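# Stamp orange and green boxes, then reset clipboard and stamps

## Task

The form on the clipboard already carries a blue stamp print in its blue box, so leave that box unstamped. Make one complete print of the orange stamp inside the orange box and one of the green stamp inside the green box (each stamp matches the box of its cap colour); these self-inking stamps only print when pressed down firmly all the way. Afterwards put the clipboard face up and flat, resting directly on the furniture at the spot where the green stamp began, with nothing overhanging the edge. Return each stamp upright to its own starting spot, resting directly on the furniture rather than on the clipboard. A box is ruined if its stamp leaves ink on the form outside it, or if the print there is smeared or doubled more than a small slip or twist; any other box that stray ink touches is ruined too, while untouched boxes still count. Everything else must be left upright.

## Robot and tools

ROBOTS. Three identical i2rt Big YAM arms, arm1, arm2 and arm3, each with six revolute joints, a two-finger gripper and a wrist camera (arm1_cam_wrist, arm2_cam_wrist, arm3_cam_wrist). Two fixed room cameras: room_a and room_b. Feet (base_link, scene frame, metres): arm1 at x=-0.190 y=-1.183 z=+0.837, arm2 at x=-0.031 y=+0.005 z=+0.910, arm3 at x=+0.215 y=+1.177 z=+0.772; each foot faces its own +x (quaternions are given in wxyz). Reach is roughly 1.0 m from the joint1 axis.

FRAME. One shared scene frame, origin on the floor, +z up. The hand point lies between the finger pads, about 1 cm short of the tips; fingers point along the hand's +z and open along its y. hand_target is the pose the currently held joint targets would give; under load the hand may stop short. Reported hand positions can be off, more so at long reach, and a hand commonly finishes a centimetre or more from the requested pose.

move. Arguments arm1, arm2, arm3 (each optional, one object per robot) and cameras. An arm omitted gets nothing new but may still be pushing toward earlier targets. Inside an arm's object:
- joints: absolute targets by name. joint1_rad -2.879..2.879 (rotation about foot, positive counter-clockwise from above, 0 along foot's +x); joint2_rad 0..3.141 (shoulder, 0 = upper arm pointing back, increasing lifts then swings forward); joint3_rad 0..3.019 (elbow, 0 folded, increasing opens); joint4_rad -1.692..1.57 (hand pitch, positive tips fingers up); joint5_rad -1.57..1.57 (sideways swing, positive to arm's right); joint6_rad -2.094..2.094 (roll, positive clockwise viewed from behind); gripper_m 0..0.093 (fingertip gap in metres). Radians and metres, never offsets.
- target: one list of seven numbers [x, y, z, qw, qx, qy, qz], an absolute hand pose in the scene frame (metres, unit quaternion). The hand travels a straight line to it from its current hand_target. When target is present, joints may contain only gripper_m.
- speed: top path speed, 0.002..0.5 m/s (default 0.25), only allowed with target; rotation is capped at twice that value in rad/s.
- min_time_s: 0.1..8 s, the shortest duration for that arm's joint motions (used with joints).
All hand paths in one call finish together, paced by the slowest; a path lasts 0.5 to 10 s and any action is capped at 15 s. Paths do not avoid obstacles or other arms, and the hand can overshoot speed, especially near full stretch. cameras: list from arm1_cam_wrist, arm2_cam_wrist, arm3_cam_wrist, room_a, room_b, or ["all"]; [] shows none; omitted shows none for an action, all for an empty call. An empty move returns the full state, images and the scene number.

wait: seconds 0..10 plus optional cameras; commands nothing new.
zoom_image: camera (one of the five names, must be in the latest images) and region [x0, y0, x1, y1] in image pixels from the top-left, at most 504 by 504.
read_manual: section "licences" only; no motion.
finished_scene: scene = the current scene's number; irreversible, ends the scene.

RESULTS. move reports each robot's state and requested images (pictures line gives their order; frames may lag the state slightly). The move line shows per robot "done" or its worst status, e.g. time_out. Robots under "as last shown" were not commanded; their status reads "not commanded". joint_status / hand_status words: off_target (stopped short, may still push); time_out (joint keeps pushing toward a nearby clamped target; on_its_own lists those; send the reported position to relax); not_followed (a self/arm-collision check withheld the command, reported as "joint command not followed" or "pose unreachable"; gripper still acts). on_its_own lists uncommanded behaviour; "held at" is a target, not a reading. Joint velocities in rad/s (gripper m/s); "within noise" means at rest. Joint torques in N m, positive toward larger angle, include gravity and offsets; values 3 and 4 wrap at ±28. MOTOR HOT appears at 85 °C; at 100 °C the arm goes limp for 30-60 s (OVER-TEMPERATURE FAULT, keys read limit_stop_at_motor_heat; resend targets afterwards). A refused call or a stop cancels the later move, wait and finished_scene calls of that reply; an invalid call (unknown key) does not.

GRIPPER. Closed on a rigid part at full force it reads up to 0.005 m below the part's width (some read up to 0.002 wider); empty and shut it reads 0.000-0.003. Force limit about 50-64 N per pad. Aim about 0.005 m below first-contact reading for a firm grip; release with a target well above the reading.

CAMERAS. Calibration (K, distortion, T_world_to_cam) is given per camera; fixed cameras may have shifted up to 2.3 degrees and 9 mm, best near image centre; wrist camera poses depend on joint readings.

AVOID. Nothing may leave the work area or hit the floor. No hard contact between robots; grippers closing on another arm's fingers counts as a press, and the clearance check can miss contacts between fingers, gripper housings and cameras. Arms keep pushing after contact, which can hurt things and overheat motors; stretched poses and held loads also heat motors. Don't slam, drop, or release moving items, and don't strike fixed or heavy objects. Loose objects may be nudged occasionally by outside disturbances. Joint speeds differ, so joint moves can swing wide.

Each tool is called after "Emit:" as name([rows], argument=value, ...), one row to a line, values as JSON.

## Session

Emit:
move()

Scene clock: 0.00 s.
Joint torques (N m): no reading
Heat: arm1: hottest joint2_rad 33 °C; arm2: hottest joint2_rad 27 °C; arm3: hottest joint1_rad 30 °C.
Joint velocities: within noise
arm1.joint_positions: joint1_rad=-0.184 joint2_rad=+0.618 joint3_rad=+1.351 joint4_rad=-1.197 joint5_rad=+0.296 joint6_rad=+0.528 gripper_m=+0.09396
arm1.joint_status: not commanded
arm1.hand: x=-0.4039 y=-1.0465 z=+1.3914 quat_wxyz=(-0.076, +0.727, -0.429, -0.531) (m; scene frame)
arm1.hand_target: x=-0.4006 y=-1.0476 z=+1.4061 quat_wxyz=(-0.073, +0.718, -0.427, -0.544) (m; scene frame)
arm1.hand_status: not commanded
arm2.joint_positions: joint1_rad=-0.607 joint2_rad=+0.623 joint3_rad=+1.381 joint4_rad=-1.345 joint5_rad=-0.154 joint6_rad=+0.698 gripper_m=+0.09396
arm2.joint_status: not commanded
arm2.hand: x=+0.1584 y=-0.1444 z=+1.4419 quat_wxyz=(-0.470, -0.563, -0.677, -0.052) (m; scene frame)
arm2.hand_target: x=+0.1569 y=-0.1429 z=+1.4520 quat_wxyz=(-0.480, -0.559, -0.674, -0.052) (m; scene frame)
arm2.hand_status: not commanded
arm3.joint_positions: joint1_rad=+0.157 joint2_rad=+0.638 joint3_rad=+1.390 joint4_rad=-1.193 joint5_rad=-0.007 joint6_rad=+0.122 gripper_m=+0.09396
arm3.joint_status: not commanded
arm3.hand: x=+0.4776 y=+1.1686 z=+1.3377 quat_wxyz=(-0.534, -0.061, -0.843, -0.032) (m; scene frame)
arm3.hand_target: x=+0.4747 y=+1.1686 z=+1.3512 quat_wxyz=(-0.547, -0.060, -0.835, -0.033) (m; scene frame)
arm3.hand_status: not commanded
pictures: arm1_cam_wrist, arm2_cam_wrist, arm3_cam_wrist, room_a, room_b

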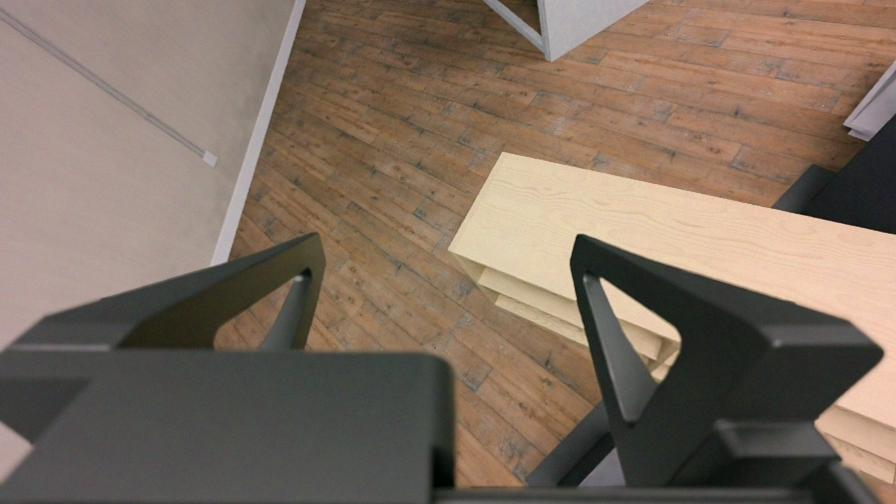

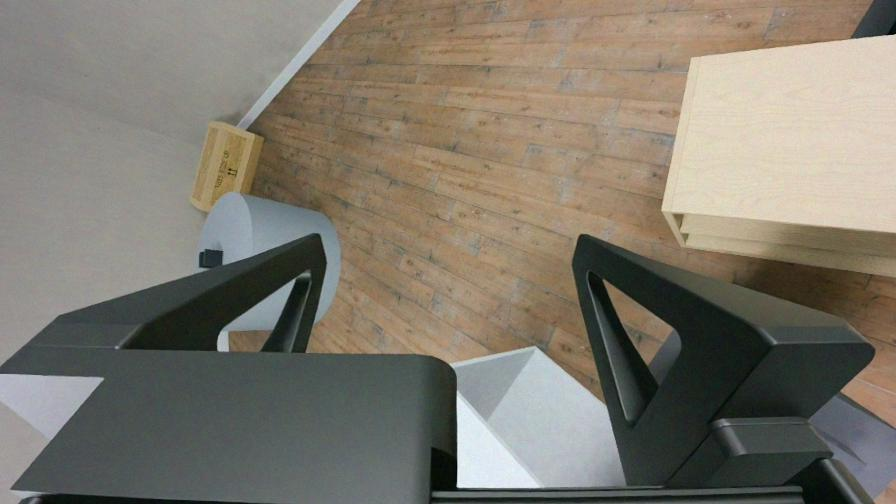

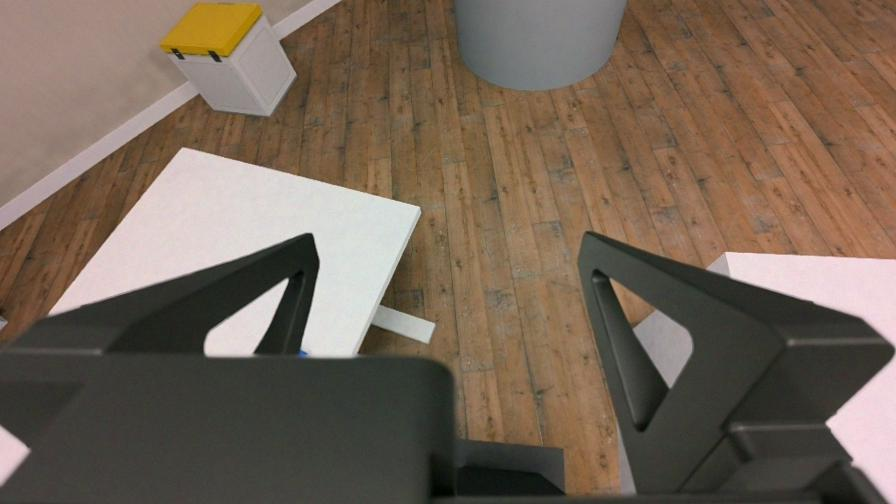

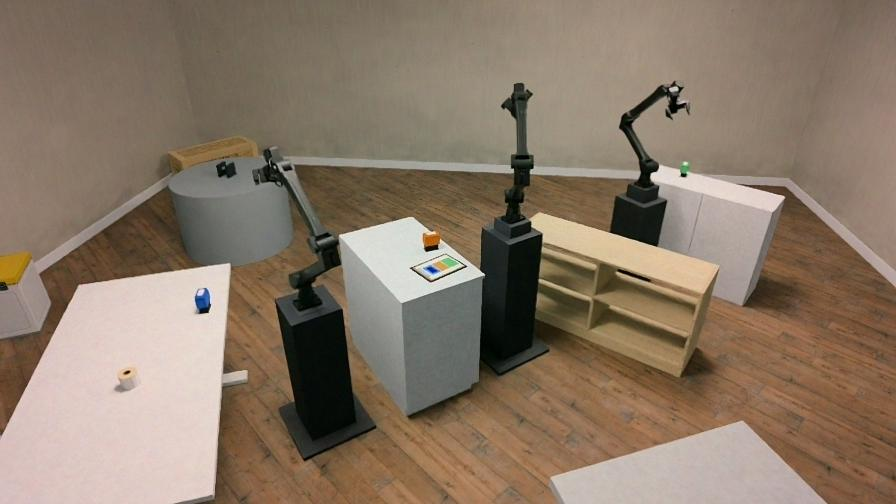

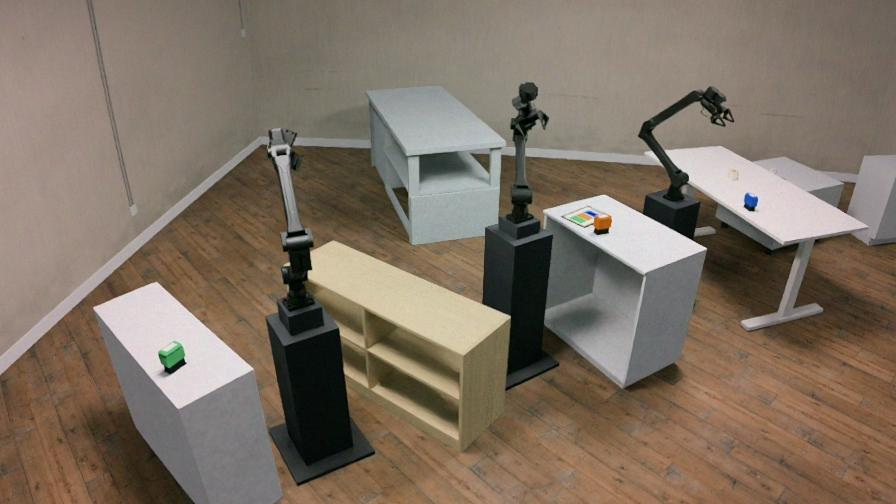

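Emit:
zoom_image(camera="room_a", region=[330, 200, 500, 310])

Emit:
zoom_image(camera="room_b", region=[520, 180, 720, 290])

Emit:
zoom_image(camera="room_b", region=[80, 270, 280, 420])

Emit:
zoom_image(camera="room_a", region=[500, 140, 800, 380])

Scaled by 2.965 from the camera's 896x504 image, which has a finer 1280x720 frame.

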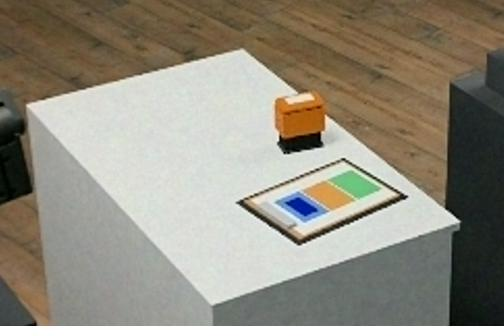

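Scaled by 2.520 from the camera's 896x504 image, which has a finer 1280x720 frame.

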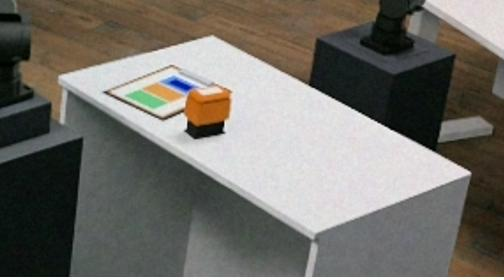

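Scaled by 2.520 from the camera's 896x504 image, which has a finer 1280x720 frame.

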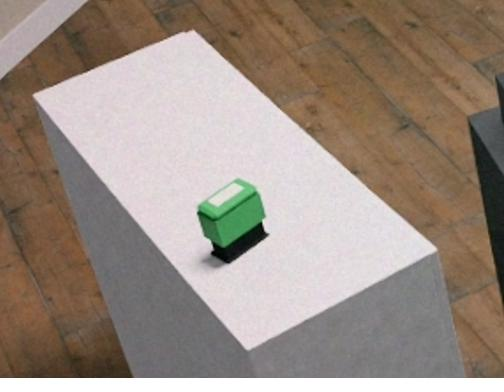

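Scaled by 1.680 from the camera's 896x504 image, which has a finer 1280x720 frame.

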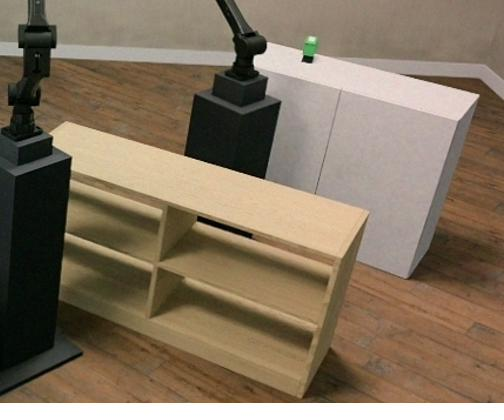

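Emit:
move(arm1={"joints": {"joint1_rad": 1.66, "joint5_rad": 0, "joint6_rad": 0}, "min_time_s": 3}, arm2={"joints": {"joint1_rad": 1.555, "joint5_rad": 0, "joint6_rad": 0}, "min_time_s": 3}, cameras=["arm1_cam_wrist", "arm2_cam_wrist"])

Scene clock: 183.07 s.
Joint torques (N m): arm1=[1.73 3.66 9.8 2.33 -0.2 -0.16] | arm2=[0.97 1.79 8.1 2 0.12 -0.25] | arm3=[0.32 1.26 11.15 2.14 -0.02 -0.16]
Heat: arm1: hottest joint3_rad 36 °C; arm2: hottest joint3_rad 30 °C; arm3: hottest joint3_rad 32 °C.
move: arm1 done; arm2 done
Joint velocities: within noise
arm1.joint_positions: joint1_rad=+1.653 joint2_rad=+0.618 joint3_rad=+1.351 joint4_rad=-1.197 joint5_rad=+0.002 joint6_rad=+0.012 gripper_m=+0.09397
arm1.joint_status: all done
arm1.hand: x=-0.2079 y=-1.4379 z=+1.3881 quat_wxyz=(+0.356, +0.628, +0.572, -0.389) (m; scene frame)
arm1.hand_target: x=-0.2054 y=-1.4348 z=+1.4030 quat_wxyz=(+0.365, +0.616, +0.573, -0.399) (m; scene frame)
arm1.hand_status: not commanded
arm2.joint_positions: joint1_rad=+1.545 joint2_rad=+0.623 joint3_rad=+1.381 joint4_rad=-1.345 joint5_rad=-0.003 joint6_rad=+0.012 gripper_m=+0.09397
arm2.joint_status: all done
arm2.hand: x=+0.0153 y=+0.2344 z=+1.4441 quat_wxyz=(-0.363, +0.556, -0.681, -0.308) (m; scene frame)
arm2.hand_target: x=+0.0130 y=+0.2325 z=+1.4543 quat_wxyz=(-0.372, +0.560, -0.671, -0.313) (m; scene frame)
arm2.hand_status: not commanded
arm3: as last shown
pictures: arm1_cam_wrist, arm2_cam_wrist
camera_calibration:
arm1_cam_wrist: T_world_to_cam=[[-0.99647, 0.083656, 0.00697051, -0.097794], [0.0712887, 0.887148, -0.455946, 1.92526], [-0.0443265, -0.45384, -0.88998, 0.701794], [0, 0, 0, 1]] pos_world=[-0.20359, -1.38131, 1.50308]
arm2_cam_wrist: T_world_to_cam=[[0.983786, -0.176828, -0.0299416, 0.0719328], [-0.176654, -0.926612, -0.33194, 0.699143], [0.0309519, 0.331847, -0.942825, 1.41407], [0, 0, 0, 1]] pos_world=[0.00897172, 0.1913, 1.56745]

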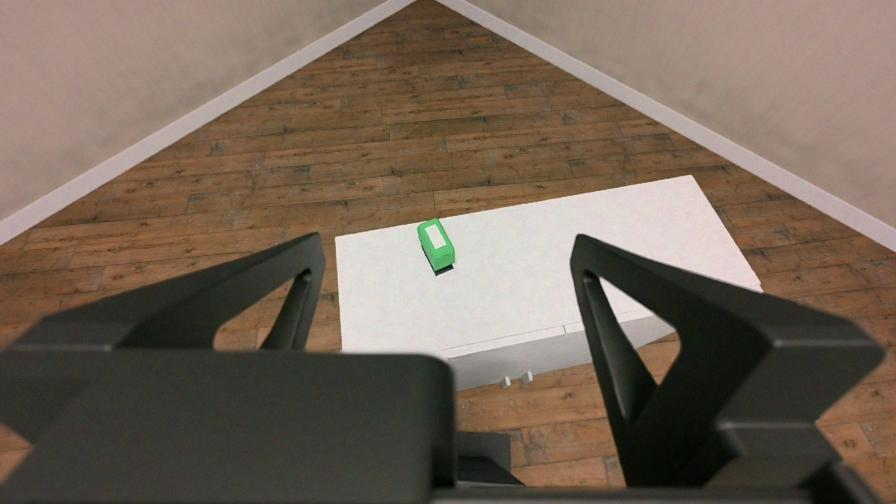

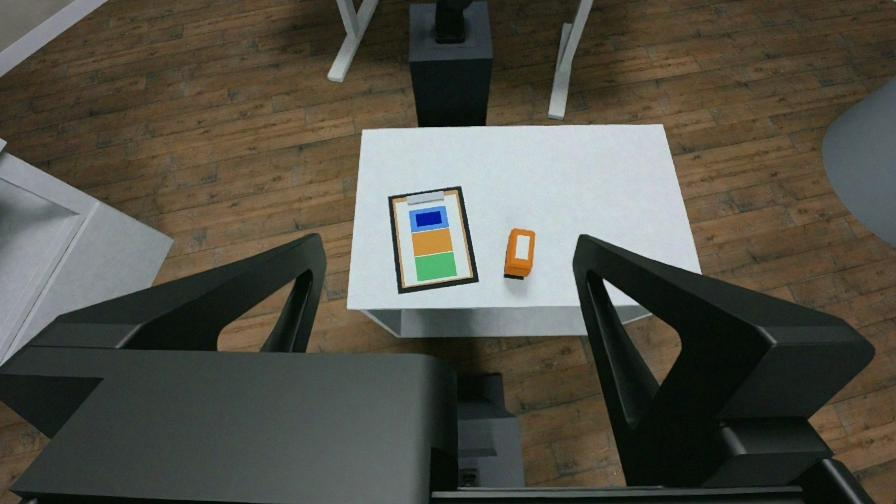

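Emit:
zoom_image(camera="arm2_cam_wrist", region=[350, 170, 560, 310])

Emit:
zoom_image(camera="arm1_cam_wrist", region=[330, 170, 570, 310])

Scaled by 2.400 from the camera's 896x504 image, which has a finer 1280x720 frame.

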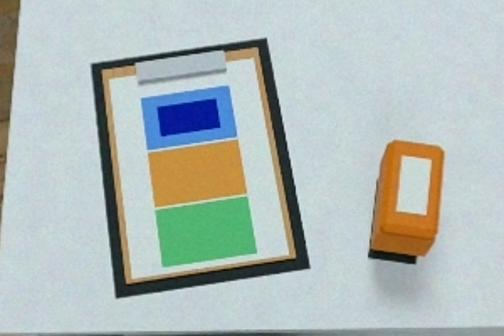

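Scaled by 2.100 from the camera's 896x504 image, which has a finer 1280x720 frame.

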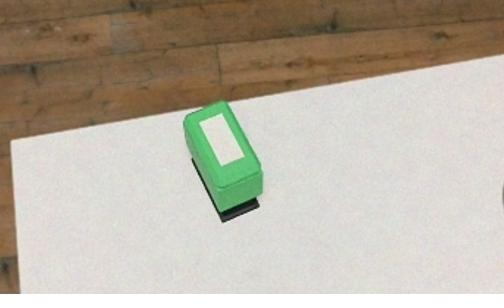

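Emit:
move(arm1={"target": [-0.224, -1.632, 1.06, 0.2186, 0.6942, 0.6440, -0.2356], "speed": 0.2}, arm2={"target": [0.10, 0.33, 1.06, 0.2664, -0.5295, 0.7850, 0.1797], "speed": 0.2}, cameras=["arm1_cam_wrist", "arm2_cam_wrist"])

Scene clock: 211.57 s.
Joint torques (N m): arm1=[1.14 -4.25 9.24 2.29 -0.2 -0.16] | arm2=[-0.62 -4.01 8.13 2.43 0.12 0.02] | arm3=[-0.03 1.73 10.91 2.25 0.03 -0.16]
Heat: arm1: hottest joint3_rad 36 °C; arm2: hottest joint3_rad 30 °C; arm3: hottest joint3_rad 32 °C.
move: arm1 done; arm2 done
Joint velocities: within noise
arm1.joint_positions: joint1_rad=+1.653 joint2_rad=+1.142 joint3_rad=+0.922 joint4_rad=-0.711 joint5_rad=-0.009 joint6_rad=+0.010 gripper_m=+0.09397
arm1.joint_status: not commanded
arm1.hand: x=-0.2245 y=-1.6277 z=+1.0602 quat_wxyz=(+0.216, +0.700, +0.640, -0.232) (m; scene frame)
arm1.hand_target: x=-0.2241 y=-1.6320 z=+1.0600 quat_wxyz=(+0.219, +0.694, +0.644, -0.236) (m; scene frame)
arm1.hand_status: done (0.004 m and 0.9 deg from the pose sent, 0.382 m and 26.2 deg at the start)
arm2.joint_positions: joint1_rad=+1.371 joint2_rad=+0.893 joint3_rad=+0.568 joint4_rad=-0.611 joint5_rad=+0.008 joint6_rad=-0.005 gripper_m=+0.09397
arm2.joint_status: not commanded
arm2.hand: x=+0.0942 y=+0.3271 z=+1.0589 quat_wxyz=(-0.260, +0.540, -0.781, -0.177) (m; scene frame)
arm2.hand_target: x=+0.0999 y=+0.3298 z=+1.0601 quat_wxyz=(-0.266, +0.530, -0.785, -0.180) (m; scene frame)
arm2.hand_status: done (0.007 m and 1.5 deg from the pose sent, 0.405 m and 22.1 deg at the start)
arm3: as last shown
pictures: arm1_cam_wrist, arm2_cam_wrist
camera_calibration:
arm1_cam_wrist: T_world_to_cam=[[-0.997126, 0.0757608, -0.000837522, -0.100883], [0.0757648, 0.997102, -0.00688613, 1.64926], [0.000313396, -0.00692979, -0.999976, 1.17722], [0, 0, 0, 1]] pos_world=[-0.225918, -1.62868, 1.18846]
arm2_cam_wrist: T_world_to_cam=[[0.93796, -0.346446, -0.0143659, 0.0425935], [-0.346281, -0.938044, 0.012757, 0.325871], [-0.0178955, -0.0069909, -0.999815, 1.19352], [0, 0, 0, 1]] pos_world=[0.0942507, 0.328782, 1.18975]

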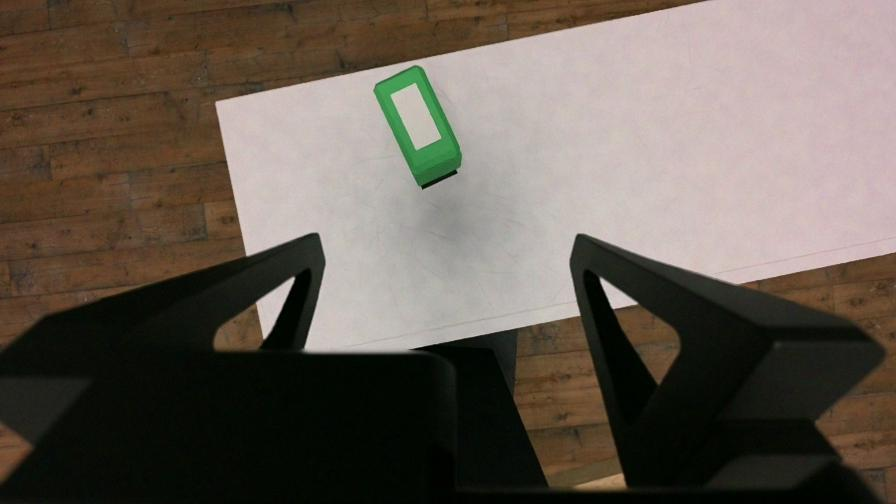

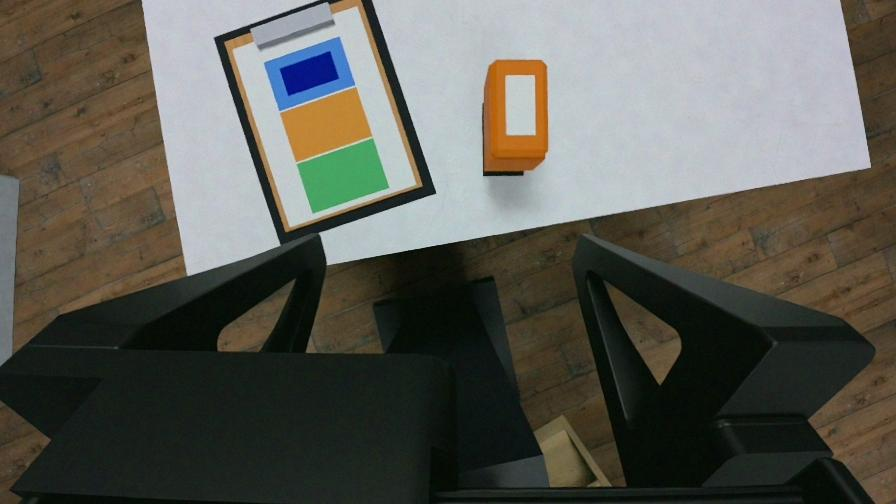

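Emit:
zoom_image(camera="arm2_cam_wrist", region=[200, 0, 460, 250])

Emit:
zoom_image(camera="arm2_cam_wrist", region=[450, 40, 590, 200])

Emit:
zoom_image(camera="arm1_cam_wrist", region=[350, 50, 500, 200])

Scaled by 1.938 from the camera's 896x504 image, which has a finer 1280x720 frame.

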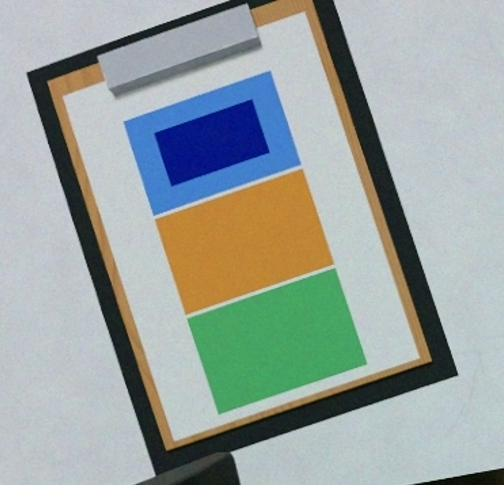

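Scaled by 3.150 from the camera's 896x504 image, which has a finer 1280x720 frame.

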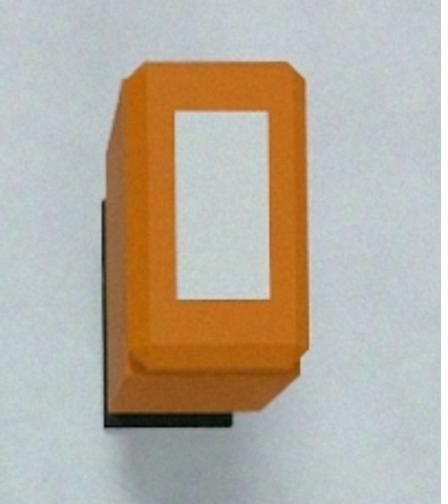

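Scaled by 3.360 from the camera's 896x504 image, which has a finer 1280x720 frame.

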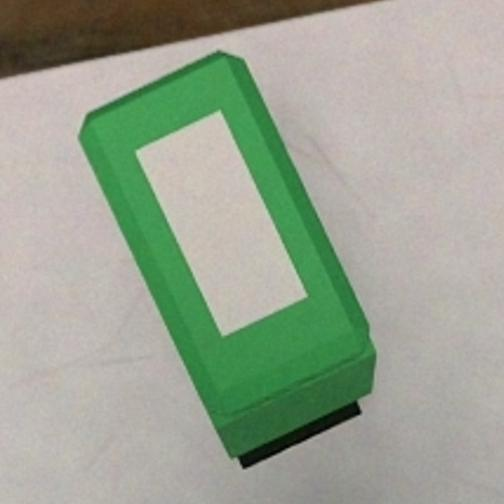

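Emit:
move(arm2={"target": [0.197, 0.430, 0.98, 0, -0.5721, 0.8202, 0], "speed": 0.2}, cameras=["arm2_cam_wrist"])

Scene clock: 354.60 s.
Joint torques (N m): arm1=[1.2 -4.25 9.25 2.29 -0.2 -0.16] | arm2=[-0.44 -15.68 9.58 -0.16 0.11 -0.22] | arm3=[0.67 1.67 11.1 2.18 -0.04 -0.11]
Heat: arm1: hottest joint3_rad 36 °C; arm2: hottest joint3_rad 31 °C; arm3: hottest joint3_rad 32 °C.
move: arm2 off_target
Joint velocities: within noise
arm1, arm3: as last shown
arm2.joint_positions: joint1_rad=+1.254 joint2_rad=+1.709 joint3_rad=+1.192 joint4_rad=-1.074 joint5_rad=+0.004 joint6_rad=-0.124 gripper_m=+0.09397
arm2.joint_status: not commanded
arm2.hand: x=+0.1862 y=+0.4198 z=+0.9727 quat_wxyz=(+0.007, +0.571, -0.821, +0.002) (m; scene frame)
arm2.hand_target: x=+0.1969 y=+0.4295 z=+0.9801 quat_wxyz=(+0.000, +0.572, -0.820, +0.000) (m; scene frame)
arm2.hand_status: off_target (0.017 m and 0.8 deg from the pose sent, 0.165 m and 36.7 deg at the start)
pictures: arm2_cam_wrist
camera_calibration:
arm2_cam_wrist: T_world_to_cam=[[0.935919, -0.351404, -0.0239018, -0.00110515], [-0.262309, -0.740696, 0.618517, -0.24193], [-0.235053, -0.572612, -0.785408, 1.17892], [0, 0, 0, 1]] pos_world=[0.214682, 0.495477, 1.07554]

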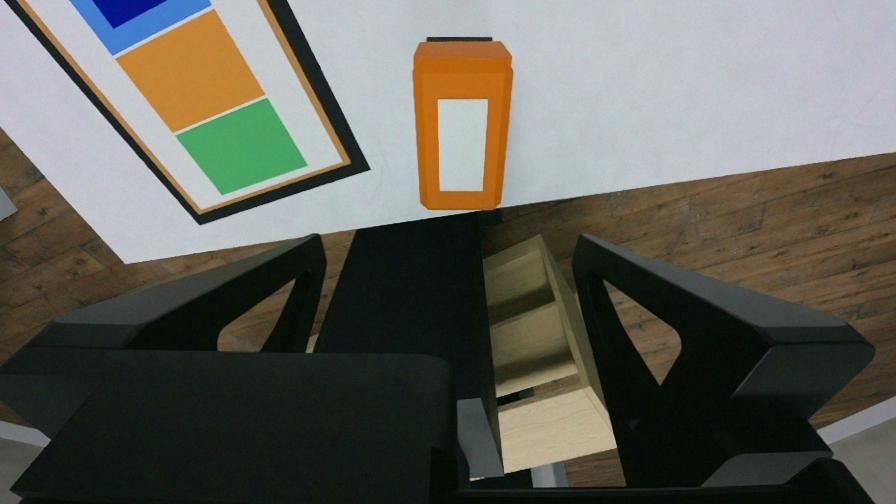

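Emit:
move(arm2={"target": [0.2015, 0.420, 0.93, 0, -0.5721, 0.8202, 0], "speed": 0.1}, cameras=["arm2_cam_wrist", "room_a", "room_b"])

Emit:
zoom_image(camera="room_b", region=[150, 335, 200, 380])

Emit:
zoom_image(camera="room_b", region=[560, 180, 640, 250])

Emit:
zoom_image(camera="room_a", region=[390, 210, 480, 290])

Scene clock: 383.13 s.
Joint torques (N m): arm1=[1.2 -4.25 9.24 2.28 -0.2 -0.16] | arm2=[-0.5 -16.38 6.06 0.96 0.08 -0.19] | arm3=[0.09 1.38 11.07 2.26 0 -0.13]
Heat: arm1: hottest joint3_rad 36 °C; arm2: hottest joint3_rad 33 °C; arm3: hottest joint3_rad 32 °C.
move: arm2 done
Joint velocities: within noise
arm1, arm3: as last shown
arm2.joint_positions: joint1_rad=+1.236 joint2_rad=+1.765 joint3_rad=+1.158 joint4_rad=-0.970 joint5_rad=+0.004 joint6_rad=-0.142 gripper_m=+0.09397
arm2.joint_status: not commanded
arm2.hand: x=+0.1963 y=+0.4205 z=+0.9360 quat_wxyz=(+0.001, +0.571, -0.821, -0.001) (m; scene frame)
arm2.hand_target: x=+0.2015 y=+0.4199 z=+0.9302 quat_wxyz=(+0.000, +0.572, -0.820, +0.000) (m; scene frame)
arm2.hand_status: done (0.008 m and 0.2 deg from the pose sent, 0.045 m and 0.8 deg at the start)
pictures: arm2_cam_wrist, room_a, room_b
camera_calibration:
arm2_cam_wrist: T_world_to_cam=[[0.93604, -0.351177, -0.0224641, -0.0127112], [-0.265935, -0.747752, 0.608396, -0.202867], [-0.230452, -0.563509, -0.793315, 1.15558], [0, 0, 0, 1]] pos_world=[0.224255, 0.495023, 1.03988]

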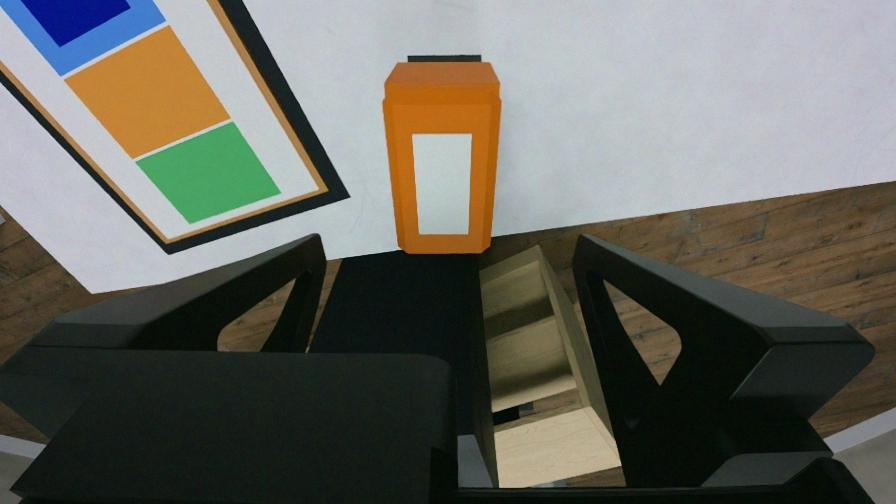

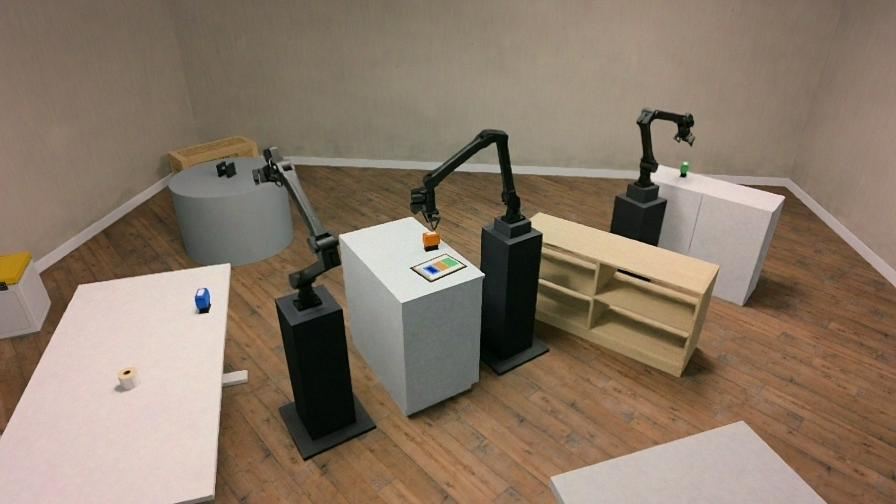

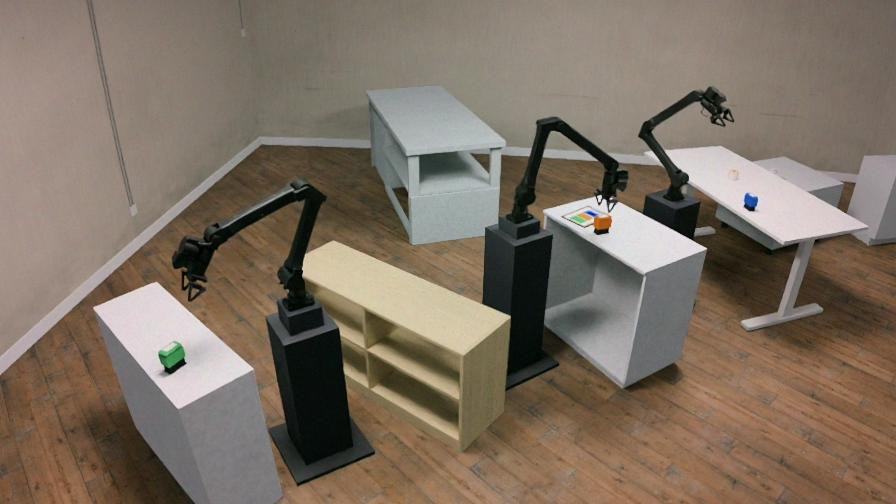

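Scaled by 10.080 from the camera's 896x504 image, which has a finer 1280x720 frame.

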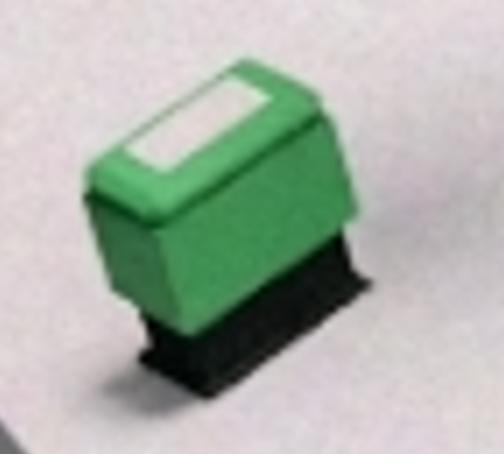

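Scaled by 6.300 from the camera's 896x504 image, which has a finer 1280x720 frame.

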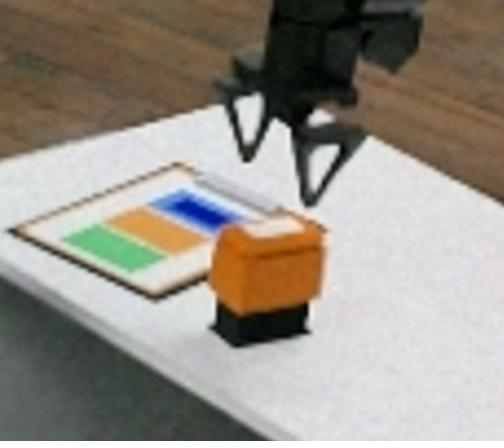

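Scaled by 5.600 from the camera's 896x504 image, which has a finer 1280x720 frame.

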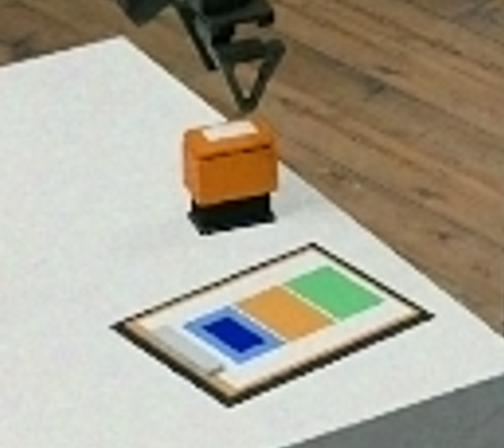

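Emit:
move(arm2={"target": [0.191, 0.412, 0.88, 0, -0.5721, 0.8202, 0], "speed": 0.08}, cameras=["arm2_cam_wrist"])

Scene clock: 409.93 s.
Joint torques (N m): arm1=[1.2 -4.25 9.24 2.29 -0.2 -0.16] | arm2=[0.21 -16.03 5.33 0.92 0.09 -0.1] | arm3=[0.32 1.73 10.88 2.19 0.01 -0.14]
Heat: arm1: hottest joint3_rad 36 °C; arm2: hottest joint3_rad 31 °C; arm3: hottest joint3_rad 32 °C.
move: arm2 done
Joint velocities: within noise
arm1, arm3: as last shown
arm2.joint_positions: joint1_rad=+1.236 joint2_rad=+1.823 joint3_rad=+1.081 joint4_rad=-0.832 joint5_rad=+0.004 joint6_rad=-0.143 gripper_m=+0.09397
arm2.joint_status: not commanded
arm2.hand: x=+0.1912 y=+0.4117 z=+0.8874 quat_wxyz=(-0.001, +0.571, -0.821, -0.002) (m; scene frame)
arm2.hand_target: x=+0.1911 y=+0.4120 z=+0.8802 quat_wxyz=(+0.000, +0.572, -0.820, +0.000) (m; scene frame)
arm2.hand_status: done (0.007 m and 0.2 deg from the pose sent, 0.057 m and 0.2 deg at the start)
pictures: arm2_cam_wrist
camera_calibration:
arm2_cam_wrist: T_world_to_cam=[[0.936211, -0.350754, -0.0219029, -0.0127678], [-0.266872, -0.750102, 0.605084, -0.177188], [-0.228665, -0.560641, -0.79586, 1.11157], [0, 0, 0, 1]] pos_world=[0.218845, 0.485806, 0.991591]

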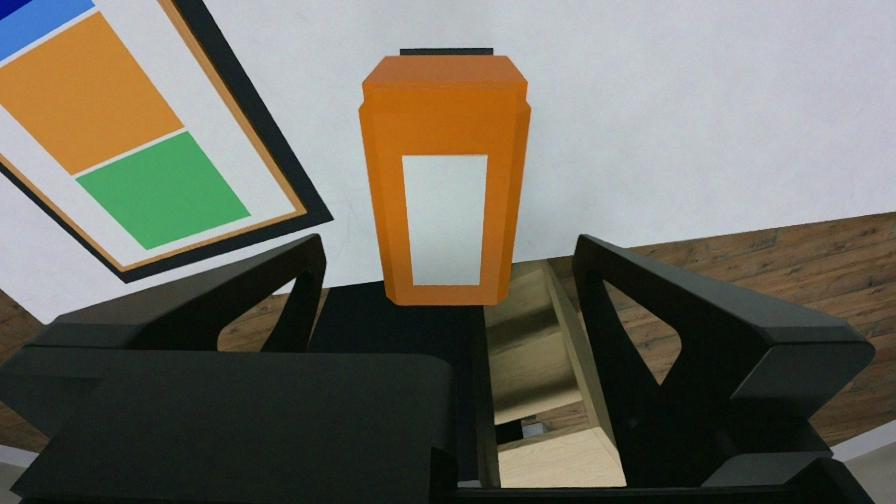

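Emit:
zoom_image(camera="arm2_cam_wrist", region=[330, 30, 560, 320])

Emit:
move(arm2={"target": [0.1885, 0.407, 0.855, 0, -0.5721, 0.8202, 0], "speed": 0.05}, cameras=["arm2_cam_wrist", "room_a", "room_b"])

Emit:
zoom_image(camera="arm2_cam_wrist", region=[330, 30, 560, 320])

Emit:
zoom_image(camera="room_b", region=[560, 180, 640, 250])

Emit:
zoom_image(camera="room_a", region=[390, 210, 480, 290])

Scaled by 1.738 from the camera's 896x504 image, which has a finer 1280x720 frame.

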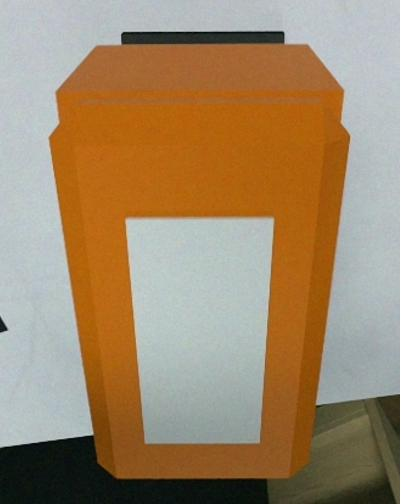

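Scene clock: 446.97 s.
Joint torques (N m): arm1=[1.2 -4.25 9.24 2.29 -0.2 -0.16] | arm2=[0.15 -16.21 4.93 0.9 0.09 -0.11] | arm3=[0.62 1.67 11.17 2.25 0 -0.13]
Heat: arm1: hottest joint3_rad 36 °C; arm2: hottest joint3_rad 31 °C; arm3: hottest joint3_rad 32 °C.
move: arm2 done
Joint velocities: within noise
arm1, arm3: as last shown
arm2.joint_positions: joint1_rad=+1.236 joint2_rad=+1.860 joint3_rad=+1.050 joint4_rad=-0.763 joint5_rad=+0.004 joint6_rad=-0.143 gripper_m=+0.09397
arm2.joint_status: not commanded
arm2.hand: x=+0.1887 y=+0.4074 z=+0.8626 quat_wxyz=(-0.001, +0.571, -0.821, -0.002) (m; scene frame)
arm2.hand_target: x=+0.1884 y=+0.4067 z=+0.8550 quat_wxyz=(+0.000, +0.572, -0.820, +0.000) (m; scene frame)
arm2.hand_status: done (0.008 m and 0.3 deg from the pose sent, 0.033 m and 0.2 deg at the start)
pictures: arm2_cam_wrist, room_a, room_b
camera_calibration:
arm2_cam_wrist: T_world_to_cam=[[0.936218, -0.350745, -0.0217697, -0.0125519], [-0.267099, -0.750468, 0.604529, -0.165479], [-0.228373, -0.560156, -0.796285, 1.08897], [0, 0, 0, 1]] pos_world=[0.216243, 0.481403, 0.966893]

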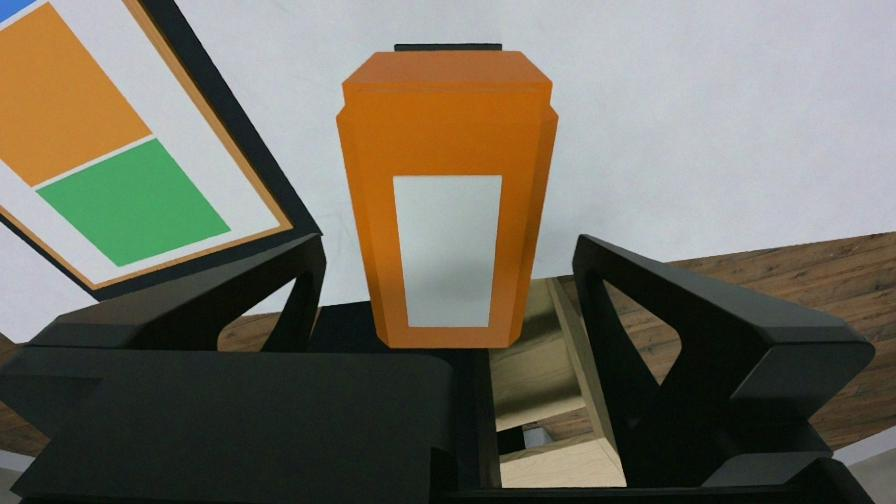

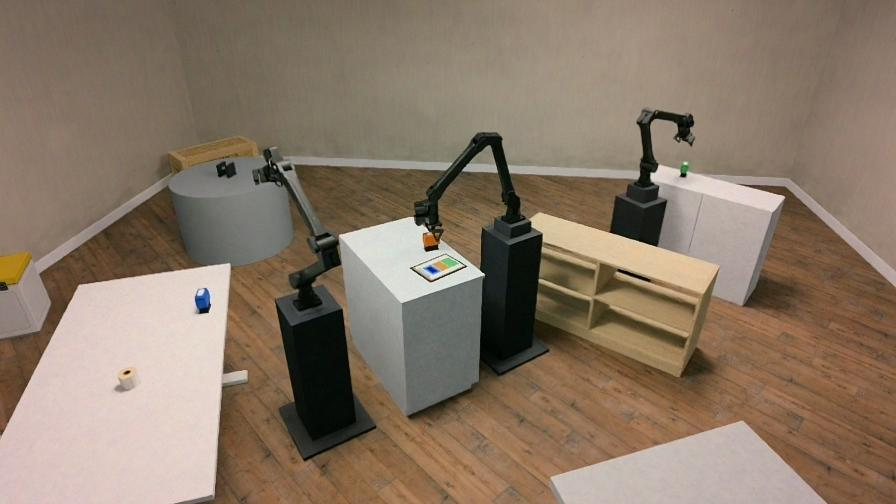

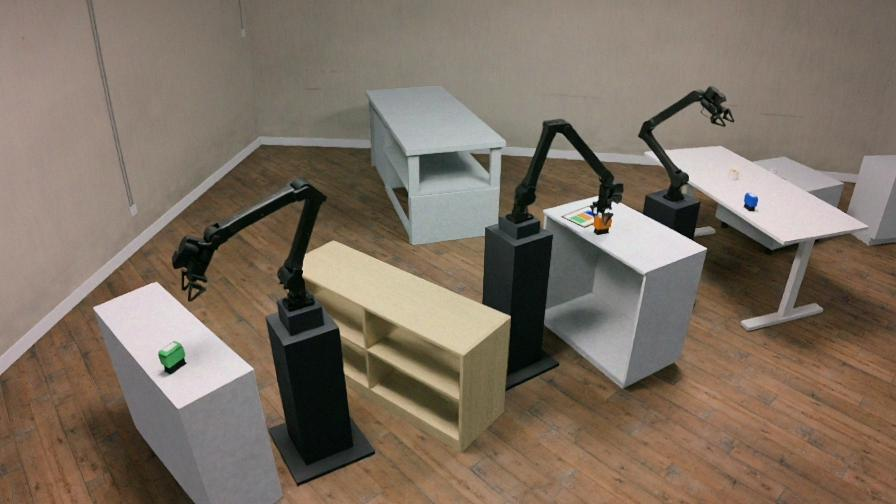

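Scaled by 1.738 from the camera's 896x504 image, which has a finer 1280x720 frame.

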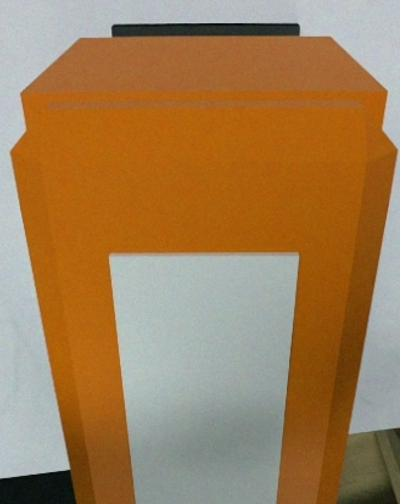

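Scaled by 6.300 from the camera's 896x504 image, which has a finer 1280x720 frame.

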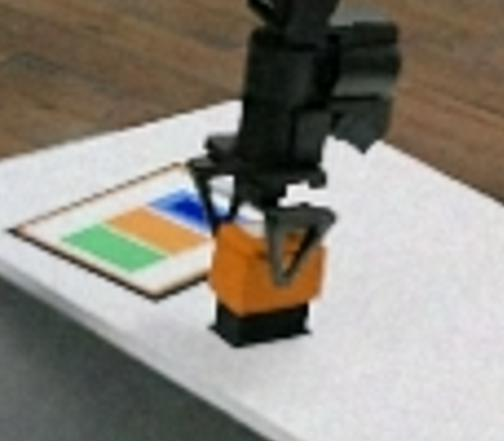

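Scaled by 5.600 from the camera's 896x504 image, which has a finer 1280x720 frame.

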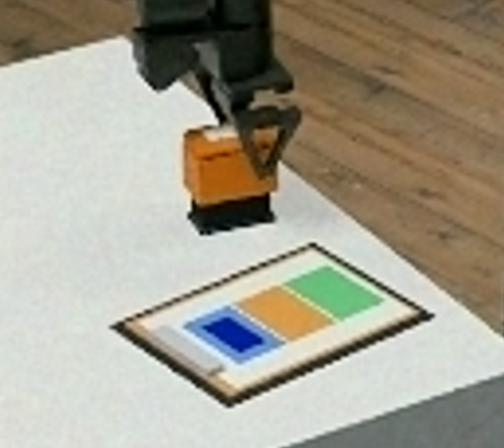

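Emit:
move(arm2={"target": [0.196, 0.4265, 0.852, 0, -0.5721, 0.8202, 0], "speed": 0.05}, cameras=["arm2_cam_wrist"])

Scene clock: 469.03 s.
Joint torques (N m): arm1=[1.2 -4.31 9.24 2.28 -0.2 -0.16] | arm2=[0.79 -16.5 7.46 0.16 0.1 -0.05] | arm3=[0.73 1.38 10.91 2.13 0.01 -0.16]
Heat: arm1: hottest joint3_rad 36 °C; arm2: hottest joint3_rad 30 °C; arm3: hottest joint3_rad 32 °C.
move: arm2 off_target
Joint velocities: within noise
arm1, arm3: as last shown
arm2.joint_positions: joint1_rad=+1.236 joint2_rad=+1.902 joint3_rad=+1.080 joint4_rad=-0.763 joint5_rad=+0.004 joint6_rad=-0.143 gripper_m=+0.09397
arm2.joint_status: not commanded
arm2.hand: x=+0.1922 y=+0.4141 z=+0.8515 quat_wxyz=(+0.005, +0.571, -0.821, +0.001) (m; scene frame)
arm2.hand_target: x=+0.1959 y=+0.4262 z=+0.8523 quat_wxyz=(+0.000, +0.572, -0.820, +0.000) (m; scene frame)
arm2.hand_status: off_target (0.013 m and 0.6 deg from the pose sent, 0.023 m and 0.3 deg at the start)
pictures: arm2_cam_wrist
camera_calibration:
arm2_cam_wrist: T_world_to_cam=[[0.936099, -0.35094, -0.0236527, -0.0121016], [-0.263154, -0.743384, 0.614923, -0.165377], [-0.233384, -0.569405, -0.788232, 1.08261], [0, 0, 0, 1]] pos_world=[0.220473, 0.489258, 0.954755]

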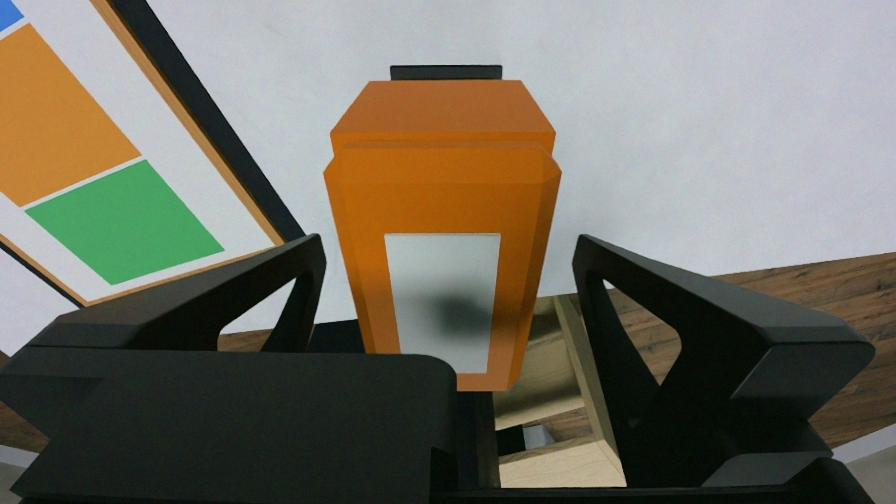

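Emit:
move(arm2={"target": [0.2005, 0.438, 0.850, 0, -0.5721, 0.8202, 0], "speed": 0.05}, cameras=["arm2_cam_wrist"])

Scene clock: 476.07 s.
Joint torques (N m): arm1=[1.2 -4.25 9.24 2.28 -0.2 -0.16] | arm2=[1.08 -17.14 7.72 -0.17 0.09 -0.02] | arm3=[0.44 2.2 10.93 2.04 0.01 -0.13]
Heat: arm1: hottest joint3_rad 36 °C; arm2: hottest joint3_rad 30 °C; arm3: hottest joint3_rad 32 °C.
move: arm2 off_target
Joint velocities: within noise
arm1: as last shown
arm2.joint_positions: joint1_rad=+1.236 joint2_rad=+1.927 joint3_rad=+1.117 joint4_rad=-0.768 joint5_rad=+0.004 joint6_rad=-0.143 gripper_m=+0.09397
arm2.joint_status: not commanded
arm2.hand: x=+0.1987 y=+0.4260 z=+0.8500 quat_wxyz=(+0.001, +0.571, -0.821, -0.001) (m; scene frame)
arm2.hand_target: x=+0.2003 y=+0.4376 z=+0.8501 quat_wxyz=(+0.000, +0.572, -0.820, +0.000) (m; scene frame)
arm2.hand_status: off_target (0.012 m and 0.2 deg from the pose sent, 0.025 m and 0.6 deg at the start)
arm3.joint_positions: joint1_rad=+0.157 joint2_rad=+0.638 joint3_rad=+1.390 joint4_rad=-1.193 joint5_rad=-0.007 joint6_rad=+0.122 gripper_m=+0.09396
arm3.joint_status: not commanded
arm3.hand: x=+0.4776 y=+1.1686 z=+1.3377 quat_wxyz=(-0.534, -0.061, -0.843, -0.032) (m; scene frame)
arm3.hand_target: x=+0.4747 y=+1.1686 z=+1.3512 quat_wxyz=(-0.547, -0.060, -0.835, -0.033) (m; scene frame)
arm3.hand_status: not commanded
pictures: arm2_cam_wrist
camera_calibration:
arm2_cam_wrist: T_world_to_cam=[[0.936159, -0.350852, -0.0225829, -0.0149426], [-0.265443, -0.747465, 0.608963, -0.146551], [-0.230536, -0.564092, -0.792877, 1.0908], [0, 0, 0, 1]] pos_world=[0.226556, 0.500526, 0.953777]

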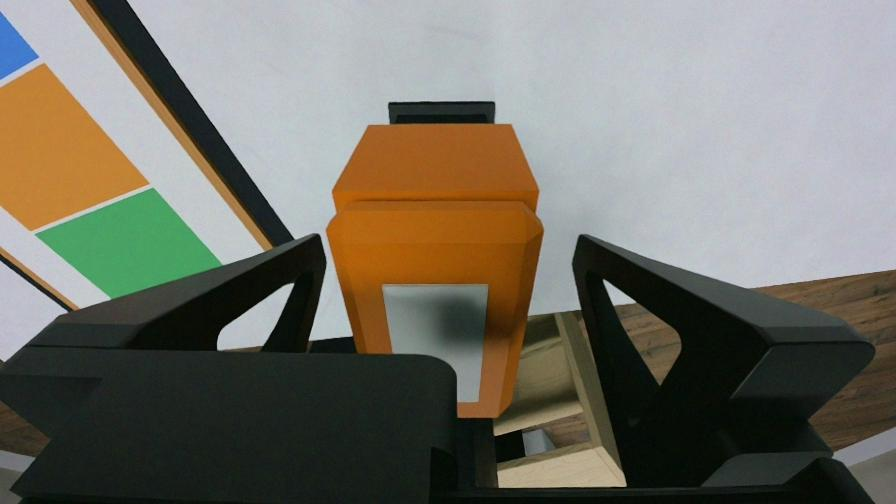

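Emit:
move(arm2={"joints": {"gripper_m": 0.045}}, cameras=["arm2_cam_wrist"])

Scene clock: 483.07 s.
Joint torques (N m): arm1=[1.2 -4.31 9.24 2.28 -0.2 -0.16] | arm2=[1.08 -16.97 7.68 -0.16 0.08 -0.01] | arm3=[0.62 1.61 11.03 2.24 0 -0.16]
Heat: arm1: hottest joint3_rad 36 °C; arm2: hottest joint3_rad 30 °C; arm3: hottest joint3_rad 32 °C.
move: arm2 off_target
Joint velocities: within noise
arm1, arm3: as last shown
arm2.joint_positions: joint1_rad=+1.236 joint2_rad=+1.927 joint3_rad=+1.117 joint4_rad=-0.768 joint5_rad=+0.005 joint6_rad=-0.143 gripper_m=+0.04901
arm2.joint_status: gripper_m off_target (ended at +0.04903, target +0.04500)
arm2.hand: x=+0.1987 y=+0.4260 z=+0.8500 quat_wxyz=(+0.001, +0.571, -0.821, +0.000) (m; scene frame)
arm2.hand_target: x=+0.2003 y=+0.4377 z=+0.8501 quat_wxyz=(+0.000, +0.572, -0.820, +0.000) (m; scene frame)
arm2.hand_status: not commanded
pictures: arm2_cam_wrist
camera_calibration:
arm2_cam_wrist: T_world_to_cam=[[0.936177, -0.35083, -0.0221684, -0.0154442], [-0.265645, -0.747345, 0.609022, -0.146595], [-0.230231, -0.564263, -0.792843, 1.09081], [0, 0, 0, 1]] pos_world=[0.226654, 0.500527, 0.953777]

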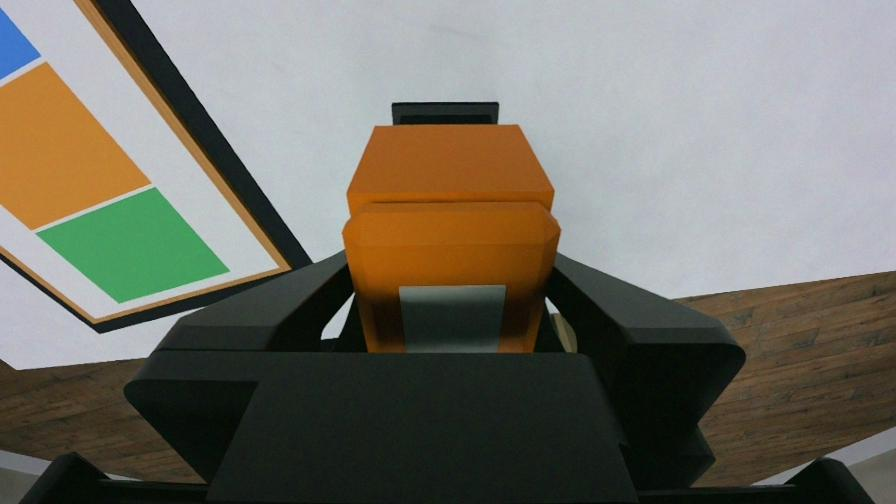

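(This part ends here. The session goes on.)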